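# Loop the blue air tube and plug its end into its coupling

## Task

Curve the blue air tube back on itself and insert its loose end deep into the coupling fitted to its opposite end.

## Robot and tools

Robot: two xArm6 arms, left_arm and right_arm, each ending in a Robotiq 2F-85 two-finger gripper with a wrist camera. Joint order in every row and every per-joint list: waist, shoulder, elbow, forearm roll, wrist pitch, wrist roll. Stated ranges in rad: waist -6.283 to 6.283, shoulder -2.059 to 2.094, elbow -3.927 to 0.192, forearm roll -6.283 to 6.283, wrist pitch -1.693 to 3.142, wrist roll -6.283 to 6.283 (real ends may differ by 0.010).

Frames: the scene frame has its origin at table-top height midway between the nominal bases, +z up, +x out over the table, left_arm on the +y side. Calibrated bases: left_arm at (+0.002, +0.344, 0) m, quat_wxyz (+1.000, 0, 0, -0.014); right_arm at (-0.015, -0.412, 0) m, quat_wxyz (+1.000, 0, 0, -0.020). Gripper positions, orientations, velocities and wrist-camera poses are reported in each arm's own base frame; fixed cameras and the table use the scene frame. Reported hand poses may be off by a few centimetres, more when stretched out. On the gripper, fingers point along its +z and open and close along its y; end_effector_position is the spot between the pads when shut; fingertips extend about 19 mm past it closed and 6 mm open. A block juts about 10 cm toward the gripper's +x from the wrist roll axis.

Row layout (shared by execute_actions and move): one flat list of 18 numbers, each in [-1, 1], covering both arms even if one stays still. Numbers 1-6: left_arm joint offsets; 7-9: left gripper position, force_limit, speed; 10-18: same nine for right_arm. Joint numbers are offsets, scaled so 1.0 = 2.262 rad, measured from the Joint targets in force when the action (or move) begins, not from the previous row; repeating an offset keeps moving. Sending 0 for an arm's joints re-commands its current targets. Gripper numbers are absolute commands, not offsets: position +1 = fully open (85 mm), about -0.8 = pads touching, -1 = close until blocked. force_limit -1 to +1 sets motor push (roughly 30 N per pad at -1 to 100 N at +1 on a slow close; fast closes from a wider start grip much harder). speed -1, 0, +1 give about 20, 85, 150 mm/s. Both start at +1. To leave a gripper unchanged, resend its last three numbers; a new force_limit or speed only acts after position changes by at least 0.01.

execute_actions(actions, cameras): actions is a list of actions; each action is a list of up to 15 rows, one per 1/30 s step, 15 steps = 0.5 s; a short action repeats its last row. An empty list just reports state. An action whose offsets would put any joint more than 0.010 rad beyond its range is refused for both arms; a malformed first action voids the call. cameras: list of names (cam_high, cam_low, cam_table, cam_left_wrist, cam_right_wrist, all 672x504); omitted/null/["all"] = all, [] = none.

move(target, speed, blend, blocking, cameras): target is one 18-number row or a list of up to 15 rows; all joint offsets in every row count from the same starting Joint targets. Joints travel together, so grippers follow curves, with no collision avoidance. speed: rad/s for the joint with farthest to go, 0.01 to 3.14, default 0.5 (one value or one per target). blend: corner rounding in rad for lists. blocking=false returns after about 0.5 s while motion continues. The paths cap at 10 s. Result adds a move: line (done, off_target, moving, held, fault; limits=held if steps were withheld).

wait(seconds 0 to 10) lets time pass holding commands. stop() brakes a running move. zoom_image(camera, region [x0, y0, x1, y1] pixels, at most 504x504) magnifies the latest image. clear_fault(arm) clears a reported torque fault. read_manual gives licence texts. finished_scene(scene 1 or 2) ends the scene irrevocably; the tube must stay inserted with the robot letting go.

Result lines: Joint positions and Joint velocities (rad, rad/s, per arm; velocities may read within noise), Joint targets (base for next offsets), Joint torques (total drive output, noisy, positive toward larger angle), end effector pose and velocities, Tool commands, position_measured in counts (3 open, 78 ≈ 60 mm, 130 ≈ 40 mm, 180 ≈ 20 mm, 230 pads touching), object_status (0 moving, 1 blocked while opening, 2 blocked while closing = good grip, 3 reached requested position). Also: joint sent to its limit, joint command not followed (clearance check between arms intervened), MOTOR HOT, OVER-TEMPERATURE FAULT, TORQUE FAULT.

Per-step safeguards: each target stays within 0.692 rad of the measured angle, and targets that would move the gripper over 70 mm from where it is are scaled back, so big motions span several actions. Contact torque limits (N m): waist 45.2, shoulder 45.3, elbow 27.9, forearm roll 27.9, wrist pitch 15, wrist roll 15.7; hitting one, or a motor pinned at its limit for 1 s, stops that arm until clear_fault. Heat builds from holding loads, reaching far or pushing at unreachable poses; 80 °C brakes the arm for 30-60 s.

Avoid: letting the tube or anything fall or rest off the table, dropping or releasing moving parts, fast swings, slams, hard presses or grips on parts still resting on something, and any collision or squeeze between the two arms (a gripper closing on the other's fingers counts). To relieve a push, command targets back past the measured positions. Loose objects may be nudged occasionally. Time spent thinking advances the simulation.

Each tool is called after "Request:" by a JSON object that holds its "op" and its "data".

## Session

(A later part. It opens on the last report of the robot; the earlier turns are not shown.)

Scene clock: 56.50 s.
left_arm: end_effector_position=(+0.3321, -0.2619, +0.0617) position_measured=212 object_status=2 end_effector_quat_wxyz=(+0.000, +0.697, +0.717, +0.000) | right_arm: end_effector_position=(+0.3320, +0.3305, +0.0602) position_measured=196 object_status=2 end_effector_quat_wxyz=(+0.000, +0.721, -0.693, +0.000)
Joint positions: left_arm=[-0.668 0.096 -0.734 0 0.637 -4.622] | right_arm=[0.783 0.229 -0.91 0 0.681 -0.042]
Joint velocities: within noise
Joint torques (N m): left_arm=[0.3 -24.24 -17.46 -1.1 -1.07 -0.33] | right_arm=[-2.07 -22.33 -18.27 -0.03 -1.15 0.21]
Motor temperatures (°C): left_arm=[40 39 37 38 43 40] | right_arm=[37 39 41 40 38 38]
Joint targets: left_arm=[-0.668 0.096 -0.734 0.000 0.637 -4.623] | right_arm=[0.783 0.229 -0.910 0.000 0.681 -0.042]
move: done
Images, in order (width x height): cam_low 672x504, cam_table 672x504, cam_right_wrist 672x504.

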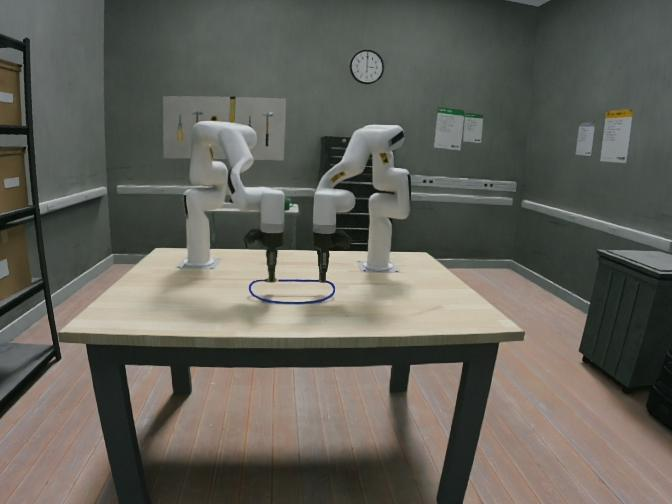

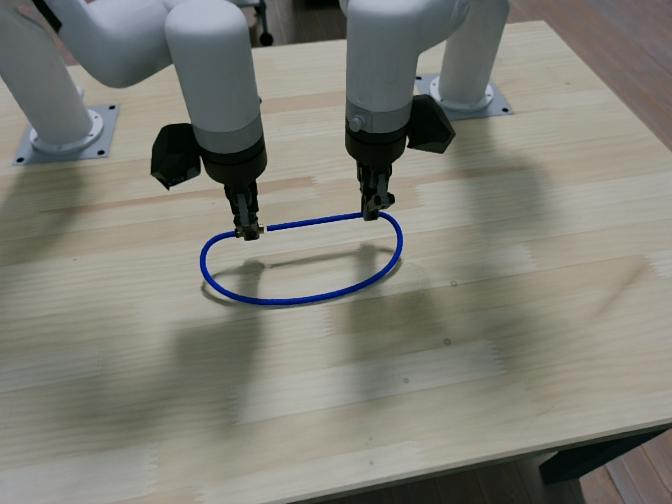

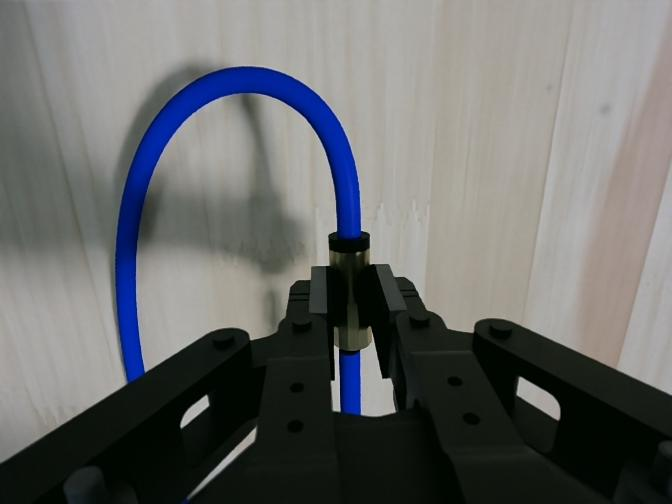

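Request:
{"op": "move", "data": {"target": [[-0.0037,0.0023,-0.0031,0,0.0009,-0.0037,-1,-1,-1,0,0,0,0,0,0,-1,-1,-1],[-0.0107,0.0098,-0.0129,0,0.0032,-0.0107,-1,-1,-1,0,0,0,0,0,0,-1,-1,-1]], "speed": 0.04, "blend": [0.002,0], "cameras": ["cam_low","cam_table","cam_right_wrist"]}}

Request:
{"op": "zoom_image", "data": {"camera": "cam_right_wrist", "region": [280, 300, 430, 420]}}

Request:
{"op": "zoom_image", "data": {"camera": "cam_table", "region": [220, 200, 370, 250]}}

Request:
{"op": "zoom_image", "data": {"camera": "cam_low", "region": [260, 270, 350, 300]}}

Scene clock: 60.00 s.
left_arm: end_effector_position=(+0.3315, -0.2748, +0.0617) position_measured=212 object_status=2 end_effector_quat_wxyz=(+0.000, +0.697, +0.717, +0.000) | right_arm: end_effector_position=(+0.3320, +0.3305, +0.0602) position_measured=196 object_status=2 end_effector_quat_wxyz=(+0.000, +0.721, -0.693, +0.000)
Joint positions: left_arm=[-0.692 0.118 -0.763 0 0.645 -4.647] | right_arm=[0.783 0.229 -0.91 0 0.681 -0.042]
Joint velocities: within noise
Joint torques (N m): left_arm=[0.34 -24.57 -17.69 -1.04 -1.11 -0.34] | right_arm=[-2.46 -22.93 -18.52 0 -1.05 0.15]
Motor temperatures (°C): left_arm=[40 39 37 38 43 40] | right_arm=[37 39 41 40 37 38]
Joint targets: left_arm=[-0.692 0.118 -0.763 0.000 0.645 -4.647] | right_arm=[0.783 0.229 -0.910 0.000 0.681 -0.042]
move: done
Images, in order (width x height): cam_low 672x504, cam_table 672x504, cam_right_wrist 672x504.

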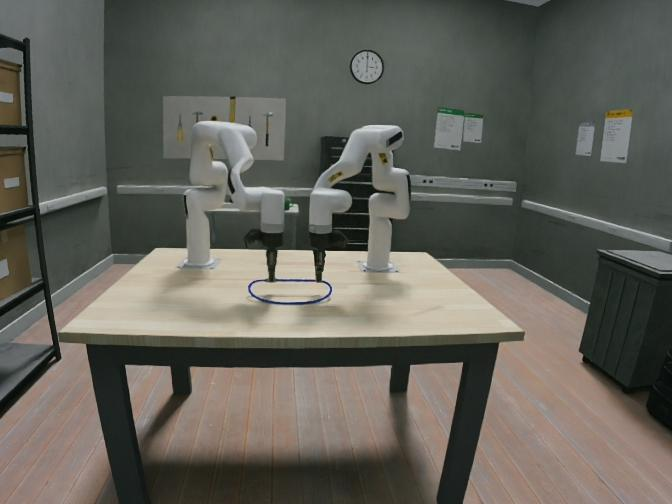

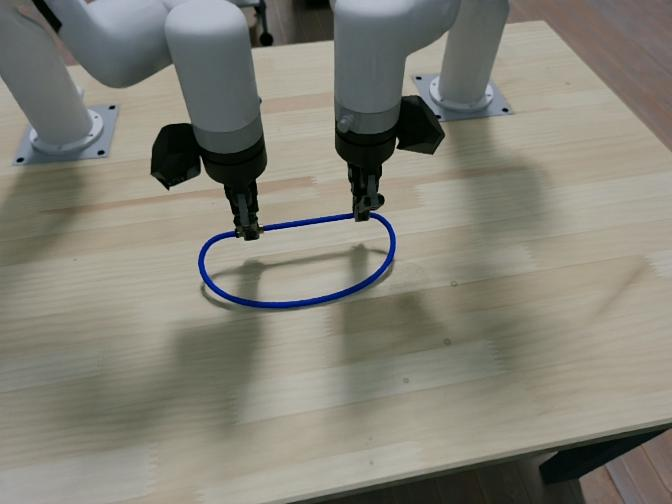

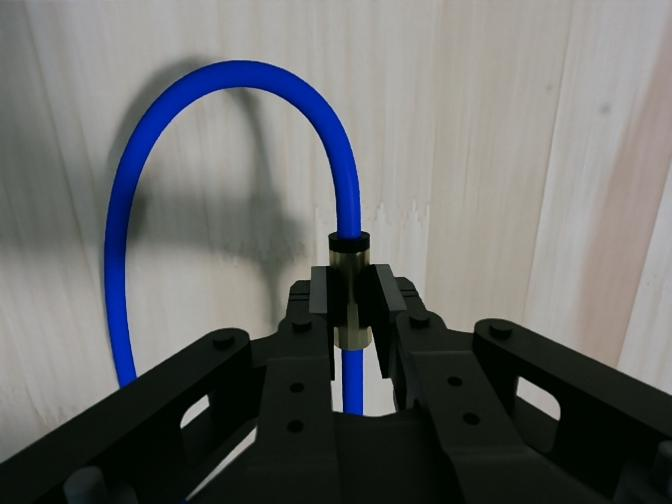

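Scaled by 3.360 from the camera's 672x504 image, which has a finer 960x720 frame.

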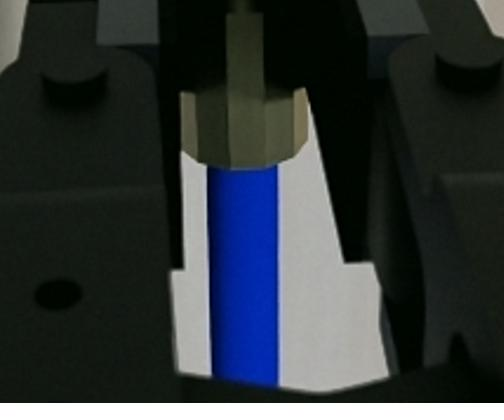

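Scaled by 3.360 from the camera's 672x504 image, which has a finer 960x720 frame.

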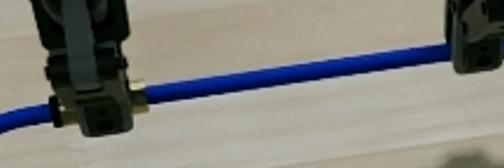

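Scaled by 5.600 from the camera's 672x504 image, which has a finer 960x720 frame.

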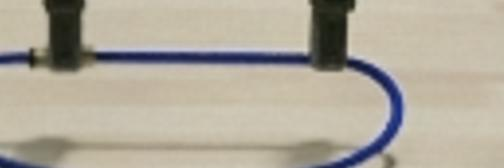

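Request:
{"op": "move", "data": {"target": [-0.0099,0.0109,-0.0146,0,0.0037,-0.0099,-1,-1,-1,0,0,0,0,0,0,-1,-1,-1], "speed": 0.04, "cameras": ["cam_low","cam_table","cam_right_wrist"]}}

Request:
{"op": "zoom_image", "data": {"camera": "cam_right_wrist", "region": [280, 300, 430, 420]}}

Request:
{"op": "zoom_image", "data": {"camera": "cam_table", "region": [220, 200, 370, 250]}}

Scene clock: 63.73 s.
left_arm: end_effector_position=(+0.3319, -0.2878, +0.0618) position_measured=212 object_status=2 end_effector_quat_wxyz=(+0.000, +0.697, +0.717, +0.000) | right_arm: end_effector_position=(+0.3320, +0.3305, +0.0602) position_measured=196 object_status=2 end_effector_quat_wxyz=(+0.000, +0.721, -0.693, +0.000)
Joint positions: left_arm=[-0.714 0.143 -0.796 0 0.653 -4.669] | right_arm=[0.783 0.229 -0.91 0 0.681 -0.042]
Joint velocities: within noise
Joint torques (N m): left_arm=[-5.35 -28.69 -24.8 -1.78 -5.49 -0.24] | right_arm=[6.72 -24.85 -25.98 1.5 -3.77 0.14]
Motor temperatures (°C): left_arm=[40 39 37 38 43 40] | right_arm=[37 39 42 40 38 38]
Joint targets: left_arm=[-0.715 0.143 -0.796 0.000 0.653 -4.669] | right_arm=[0.783 0.229 -0.910 0.000 0.681 -0.042]
move: done
Images, in order (width x height): cam_low 672x504, cam_table 672x504, cam_right_wrist 672x504.

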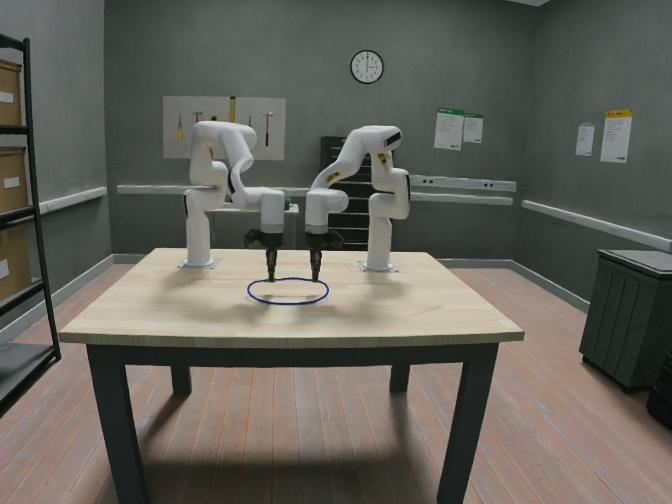

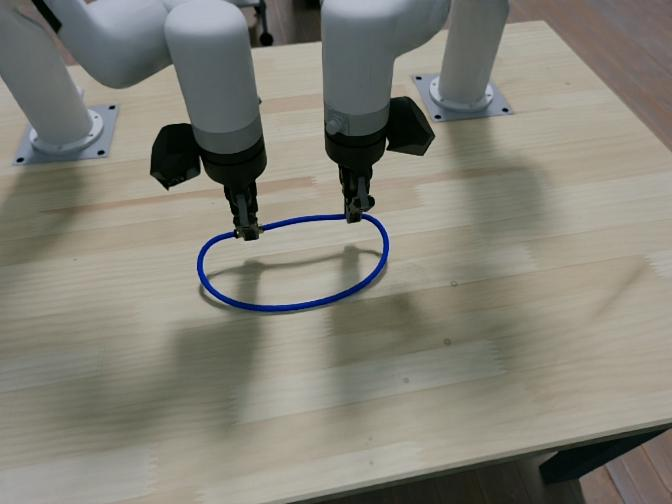

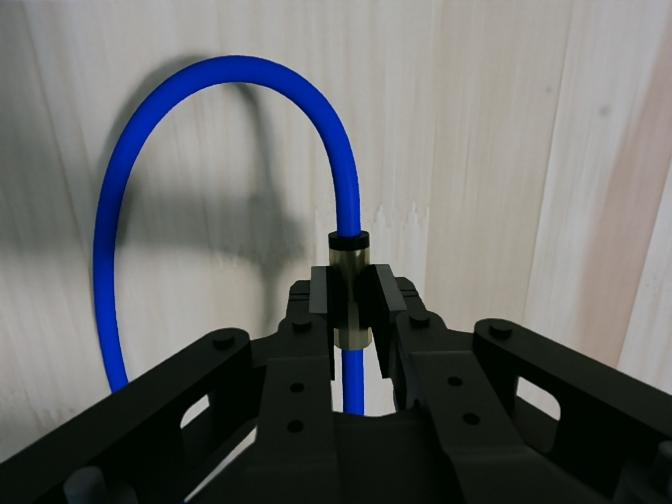

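Scaled by 3.360 from the camera's 672x504 image, which has a finer 960x720 frame.

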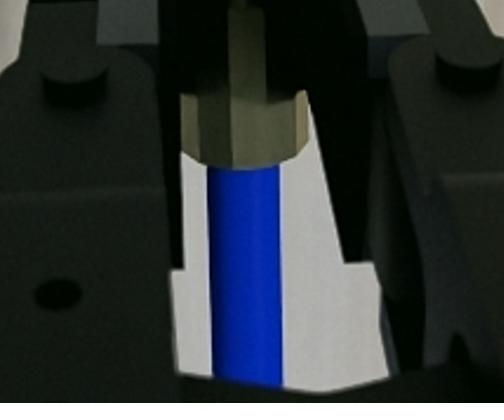

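Scaled by 3.360 from the camera's 672x504 image, which has a finer 960x720 frame.

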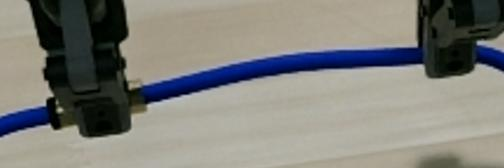

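Request:
{"op": "move", "data": {"target": [[0.0011,0.0388,0.0069,0,-0.0456,0.0011,-1,-1,-1,0,0.0374,0.0049,0,-0.0424,0,-1,-1,-1],[-0.0073,0.0478,-0.0064,0,-0.0412,0.2628,-1,-1,-1,0,0.0374,0.0049,0,-0.0424,-0.2702,-1,-1,-1]], "speed": [0.08,0.25]}}

Request:
{"op": "zoom_image", "data": {"camera": "cam_table", "region": [180, 180, 420, 330]}}

Scene clock: 73.30 s.
left_arm: end_effector_position=(+0.3320, -0.2978, +0.0258) position_measured=212 object_status=2 end_effector_quat_wxyz=(+0.000, +0.881, +0.474, +0.000) | right_arm: end_effector_position=(+0.3320, +0.3305, +0.0241) position_measured=196 object_status=2 end_effector_quat_wxyz=(+0.000, +0.896, -0.444, +0.000)
Joint positions: left_arm=[-0.731 0.251 -0.811 0 0.56 -4.075] | right_arm=[0.783 0.313 -0.899 0 0.585 -0.653]
Joint velocities: within noise
Joint torques (N m): left_arm=[-1.66 -28.53 -18.8 -0.59 -2.31 0.01] | right_arm=[0.19 -24 -18.73 -0.18 -2 -0.14]
Motor temperatures (°C): left_arm=[40 39 38 38 43 40] | right_arm=[37 39 42 40 38 38]
Joint targets: left_arm=[-0.731 0.251 -0.811 0.000 0.560 -4.075] | right_arm=[0.783 0.313 -0.899 0.000 0.585 -0.653]
move: done

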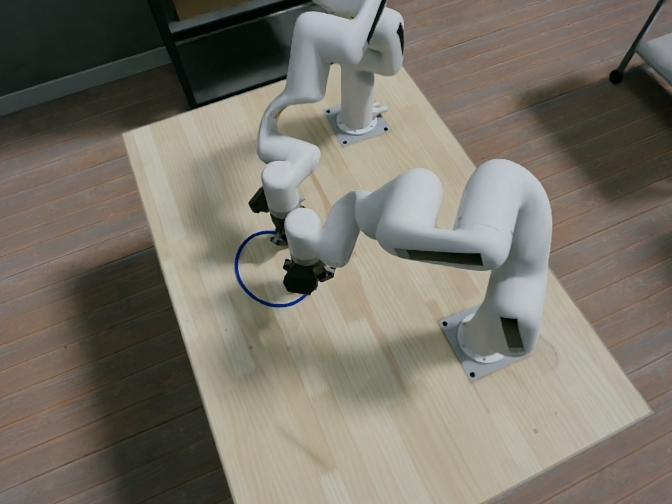

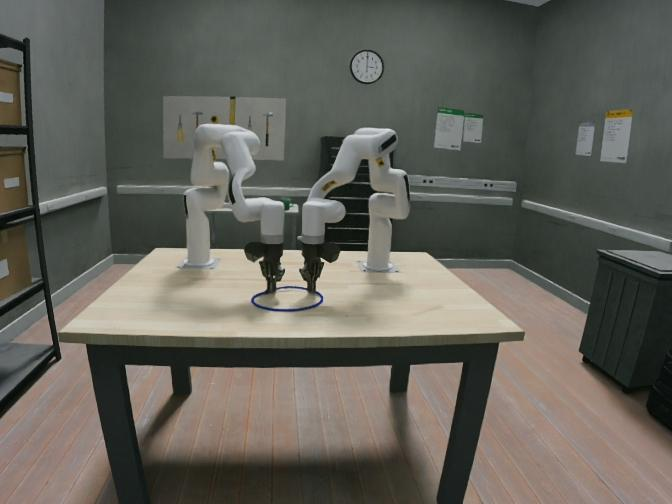

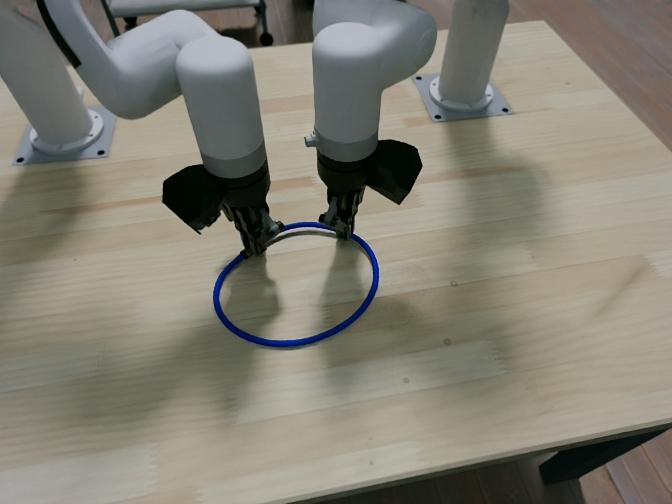

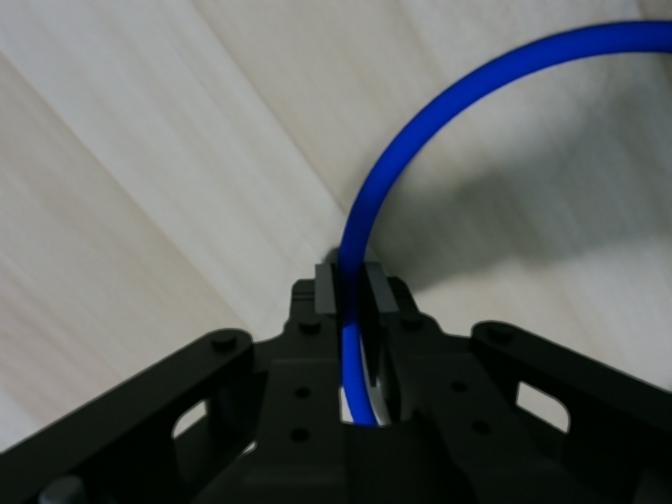

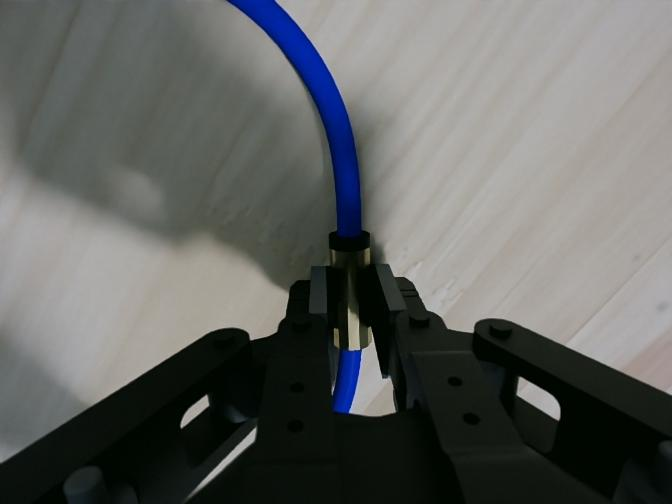

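Scaled by 2.100 from the camera's 672x504 image, which has a finer 960x720 frame.

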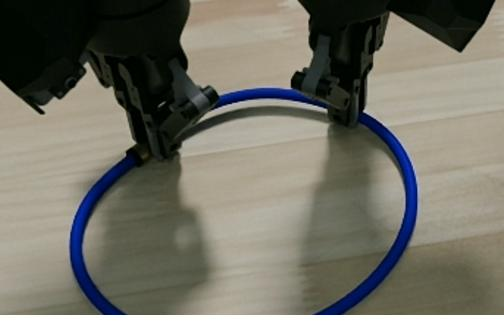

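Request:
{"op": "move", "data": {"target": [[0,0.0038,0.0002,0,-0.0040,0,-1,-1,-1,0,0.0013,0.0001,0,-0.0014,0,-1,-1,-1],[0,0.0038,0.0002,0,-0.0040,0,-0.3,-1,-1,0,0.0013,0.0001,0,-0.0014,0,-1,-1,-1]], "speed": [0.03,0.1], "cameras": ["cam_low","cam_table","cam_left_wrist","cam_right_wrist"]}}

Request:
{"op": "zoom_image", "data": {"camera": "cam_table", "region": [180, 180, 420, 330]}}

Scene clock: 76.33 s.
left_arm: end_effector_position=(+0.3320, -0.2977, +0.0225) position_measured=167 object_status=0 end_effector_quat_wxyz=(+0.000, +0.881, +0.474, +0.000) | right_arm: end_effector_position=(+0.3320, +0.3305, +0.0229) position_measured=196 object_status=2 end_effector_quat_wxyz=(+0.000, +0.896, -0.444, +0.000)
Joint positions: left_arm=[-0.731 0.26 -0.81 0 0.551 -4.075] | right_arm=[0.783 0.316 -0.898 0 0.582 -0.653]
Joint velocities: within noise
Joint torques (N m): left_arm=[0.6 -27.95 -16.66 -0.39 -1.74 0.01] | right_arm=[0.42 -19.54 -14.58 -0.13 -1 -0.01]
Motor temperatures (°C): left_arm=[40 39 38 38 43 40] | right_arm=[37 39 42 40 38 38]
Joint targets: left_arm=[-0.731 0.260 -0.810 0.000 0.551 -4.075] | right_arm=[0.783 0.316 -0.898 0.000 0.582 -0.653]
move: done
Images, in order (width x height): cam_low 672x504, cam_table 672x504, cam_left_wrist 672x504, cam_right_wrist 672x504.

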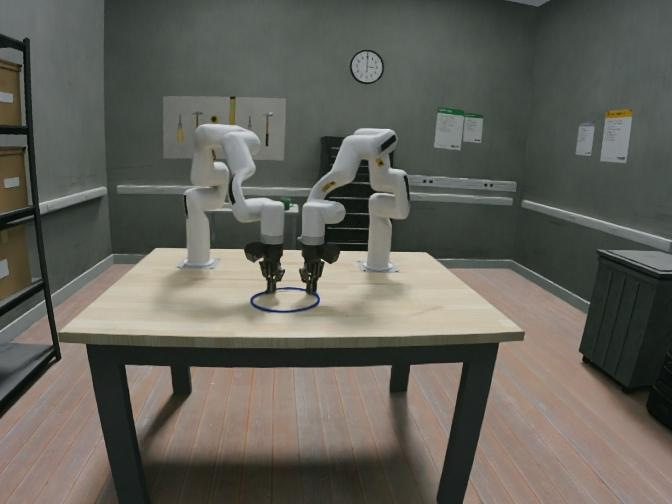

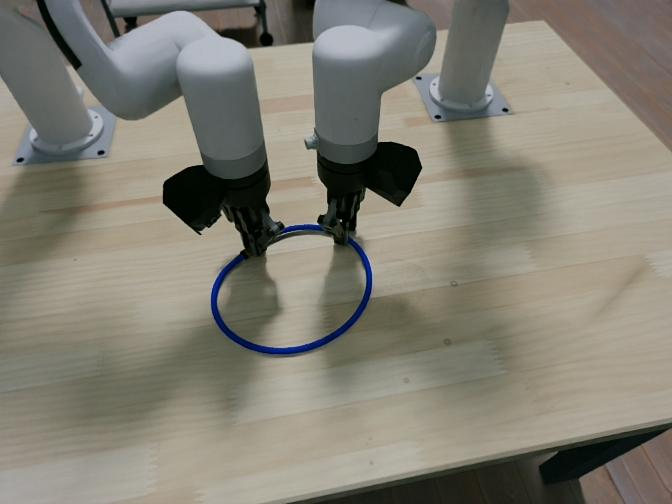

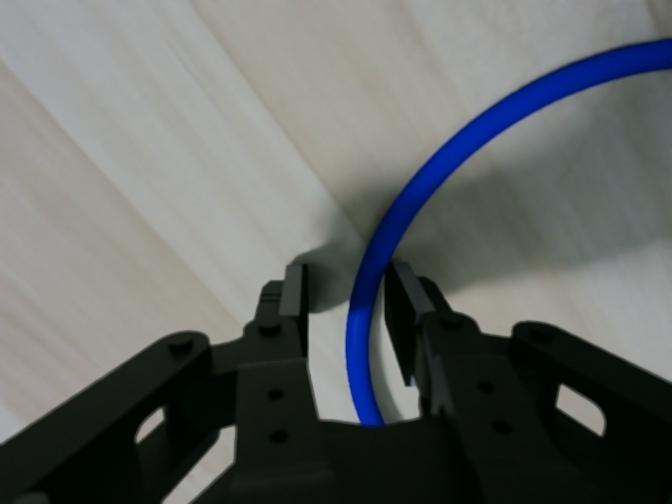

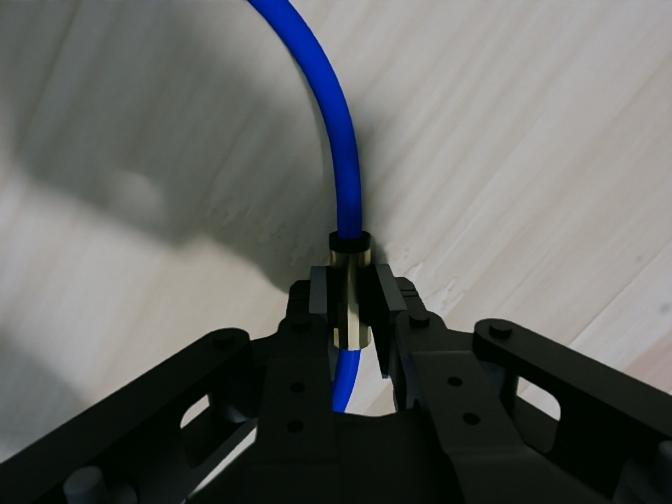

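Scaled by 2.100 from the camera's 672x504 image, which has a finer 960x720 frame.

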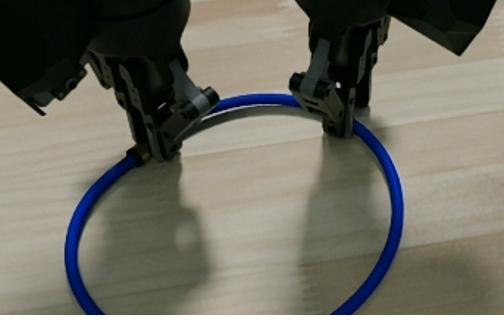

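Request:
{"op": "move", "data": {"target": [[0,0,0,0,0,0,-0.05,-1,-1,0,0,0,0,0,0,-1,-1,-1],[0,0,0,0,0,0,-0.05,-1,-1,0,0,0,0,0,0,-0.2,-1,-1]], "speed": 0.3, "cameras": ["cam_table","cam_left_wrist","cam_right_wrist"]}}

Scene clock: 79.43 s.
left_arm: end_effector_position=(+0.3320, -0.2977, +0.0225) position_measured=135 object_status=3 end_effector_quat_wxyz=(+0.000, +0.881, +0.474, +0.000) | right_arm: end_effector_position=(+0.3320, +0.3305, +0.0229) position_measured=154 object_status=0 end_effector_quat_wxyz=(+0.000, +0.896, -0.444, +0.000)
Joint positions: left_arm=[-0.731 0.26 -0.81 0 0.551 -4.075] | right_arm=[0.783 0.316 -0.898 0 0.582 -0.653]
Joint velocities: within noise
Joint torques (N m): left_arm=[0.64 -28.17 -17.02 -0.46 -2.16 -0.05] | right_arm=[0.04 -25.11 -18.44 -0.03 -1.68 -0.06]
Motor temperatures (°C): left_arm=[40 39 38 38 43 40] | right_arm=[37 39 42 40 38 38]
Joint targets: left_arm=[-0.731 0.260 -0.810 0.000 0.551 -4.075] | right_arm=[0.783 0.316 -0.898 0.000 0.582 -0.653]
move: done
Images, in order (width x height): cam_table 672x504, cam_left_wrist 672x504, cam_right_wrist 672x504.

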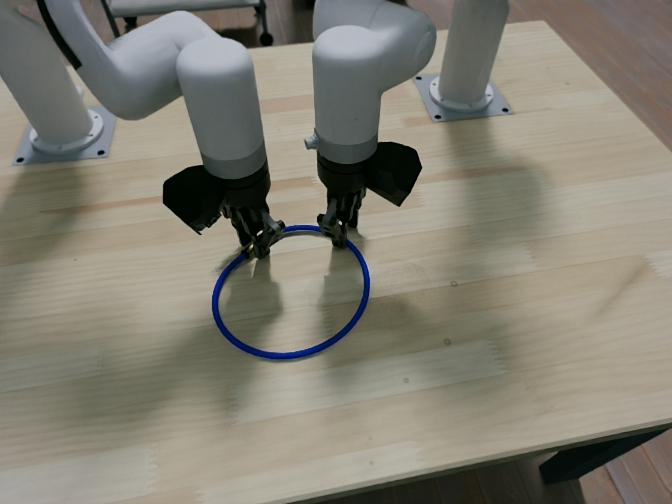

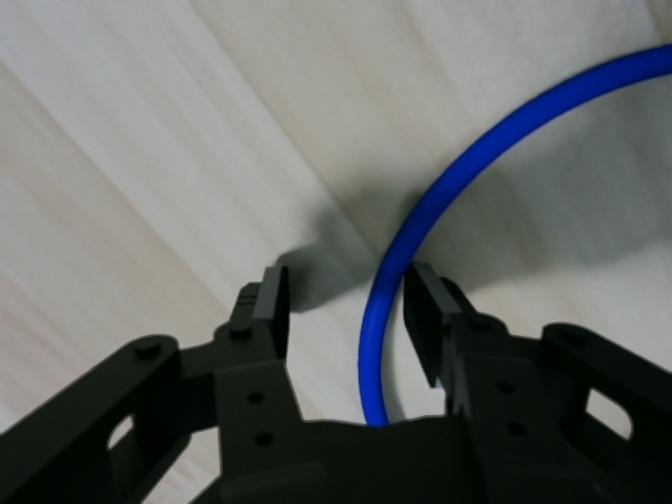

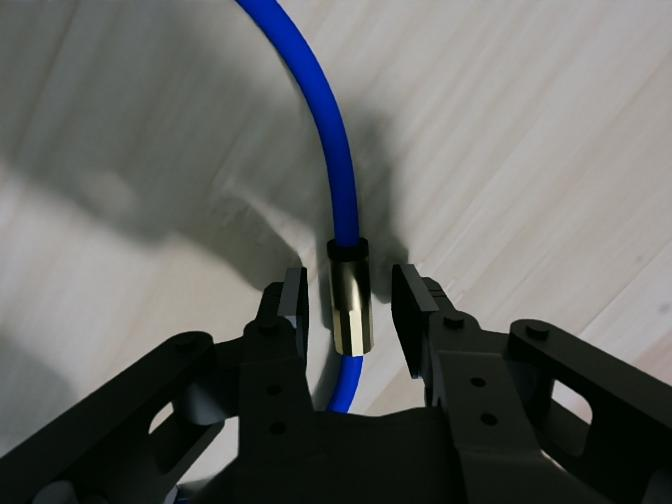

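Request:
{"op": "move", "data": {"target": [[0,0.0057,-0.0086,0,0.0029,0,-0.05,-1,-1,0,0,0,0,0,0,-0.2,-1,-1],[0,-0.1246,-0.0492,0,0.1738,0,-0.05,-1,-1,0,-0.1175,-0.0481,0,0.1657,0,-0.2,-1,-1]], "speed": [0.05,0.25]}}

Request:
{"op": "zoom_image", "data": {"camera": "cam_table", "region": [190, 200, 390, 370]}}

Request:
{"op": "zoom_image", "data": {"camera": "cam_right_wrist", "region": [230, 130, 430, 290]}}

Scene clock: 83.23 s.
left_arm: end_effector_position=(+0.3321, -0.2977, +0.1600) position_measured=135 object_status=3 end_effector_quat_wxyz=(+0.000, +0.881, +0.474, +0.000) | right_arm: end_effector_position=(+0.3319, +0.3305, +0.1600) position_measured=154 object_status=3 end_effector_quat_wxyz=(+0.000, +0.896, -0.444, +0.000)
Joint positions: left_arm=[-0.731 -0.022 -0.922 0 0.944 -4.075] | right_arm=[0.783 0.051 -1.007 0 0.956 -0.653]
Joint velocities: within noise
Joint torques (N m): left_arm=[0.59 -27.24 -21.68 -0.5 -1.63 -0.11] | right_arm=[0.16 -22.99 -22.72 -0.27 -1.5 0.12]
Motor temperatures (°C): left_arm=[40 39 38 38 43 40] | right_arm=[37 39 42 40 38 38]
Joint targets: left_arm=[-0.731 -0.022 -0.922 0.000 0.944 -4.075] | right_arm=[0.783 0.051 -1.007 0.000 0.956 -0.653]
move: done

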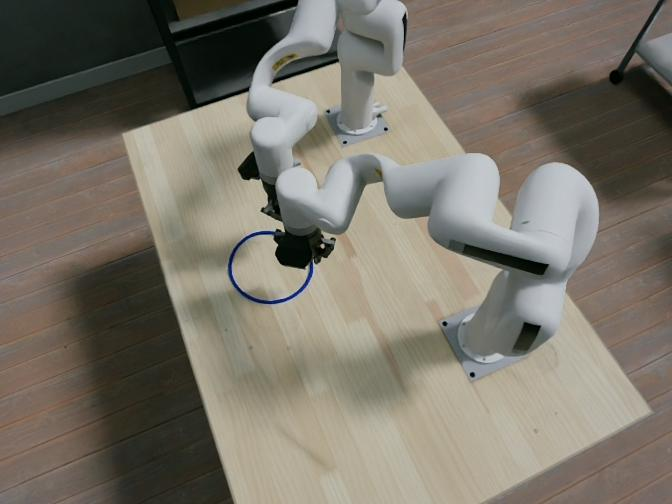

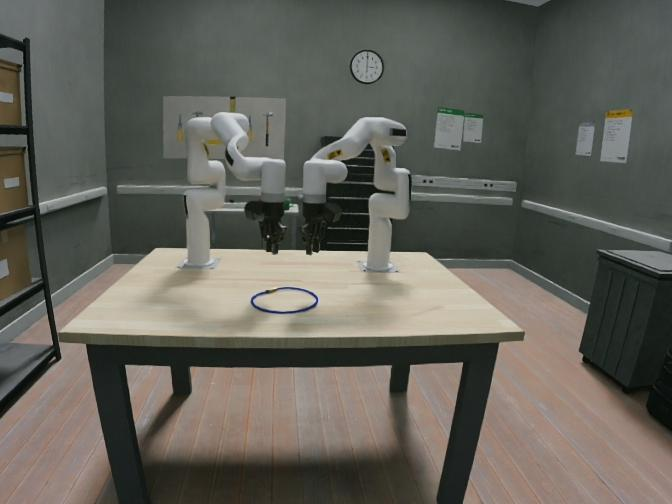

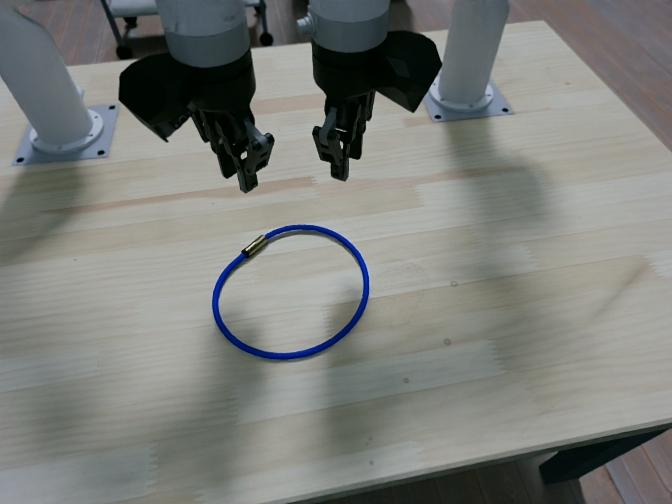

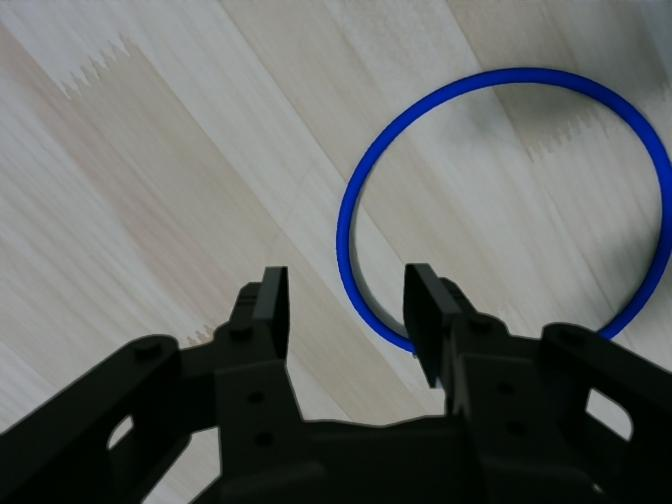

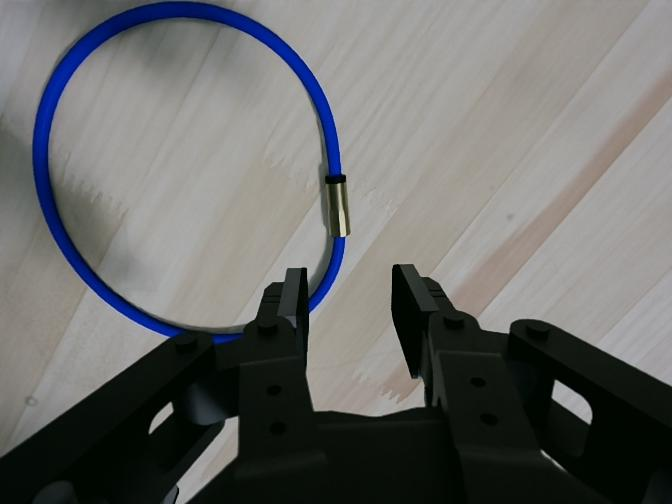

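Scaled by 2.520 from the camera's 672x504 image, which has a finer 960x720 frame.

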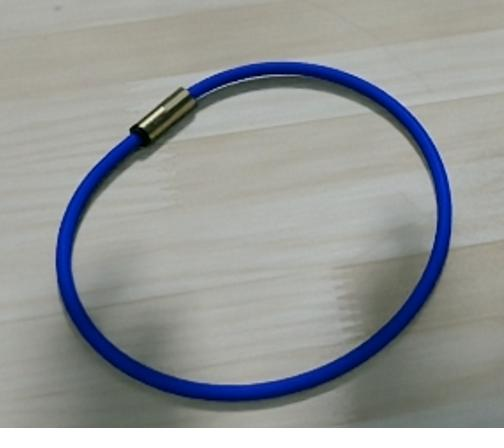

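Scaled by 2.520 from the camera's 672x504 image, which has a finer 960x720 frame.

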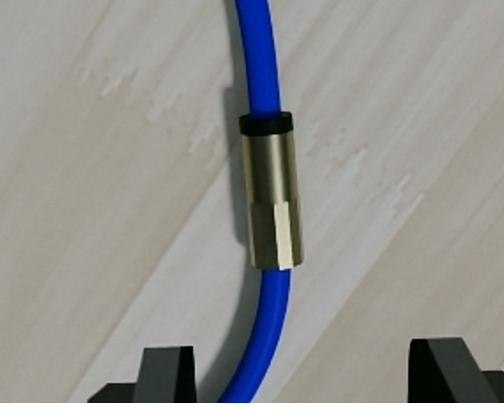

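The tube end is in the coupling, and the ring is lying still on the table with both grippers clear of it.

Request:
{"op": "finished_scene", "data": {"scene": 2}}

The scene is finished: the task was done.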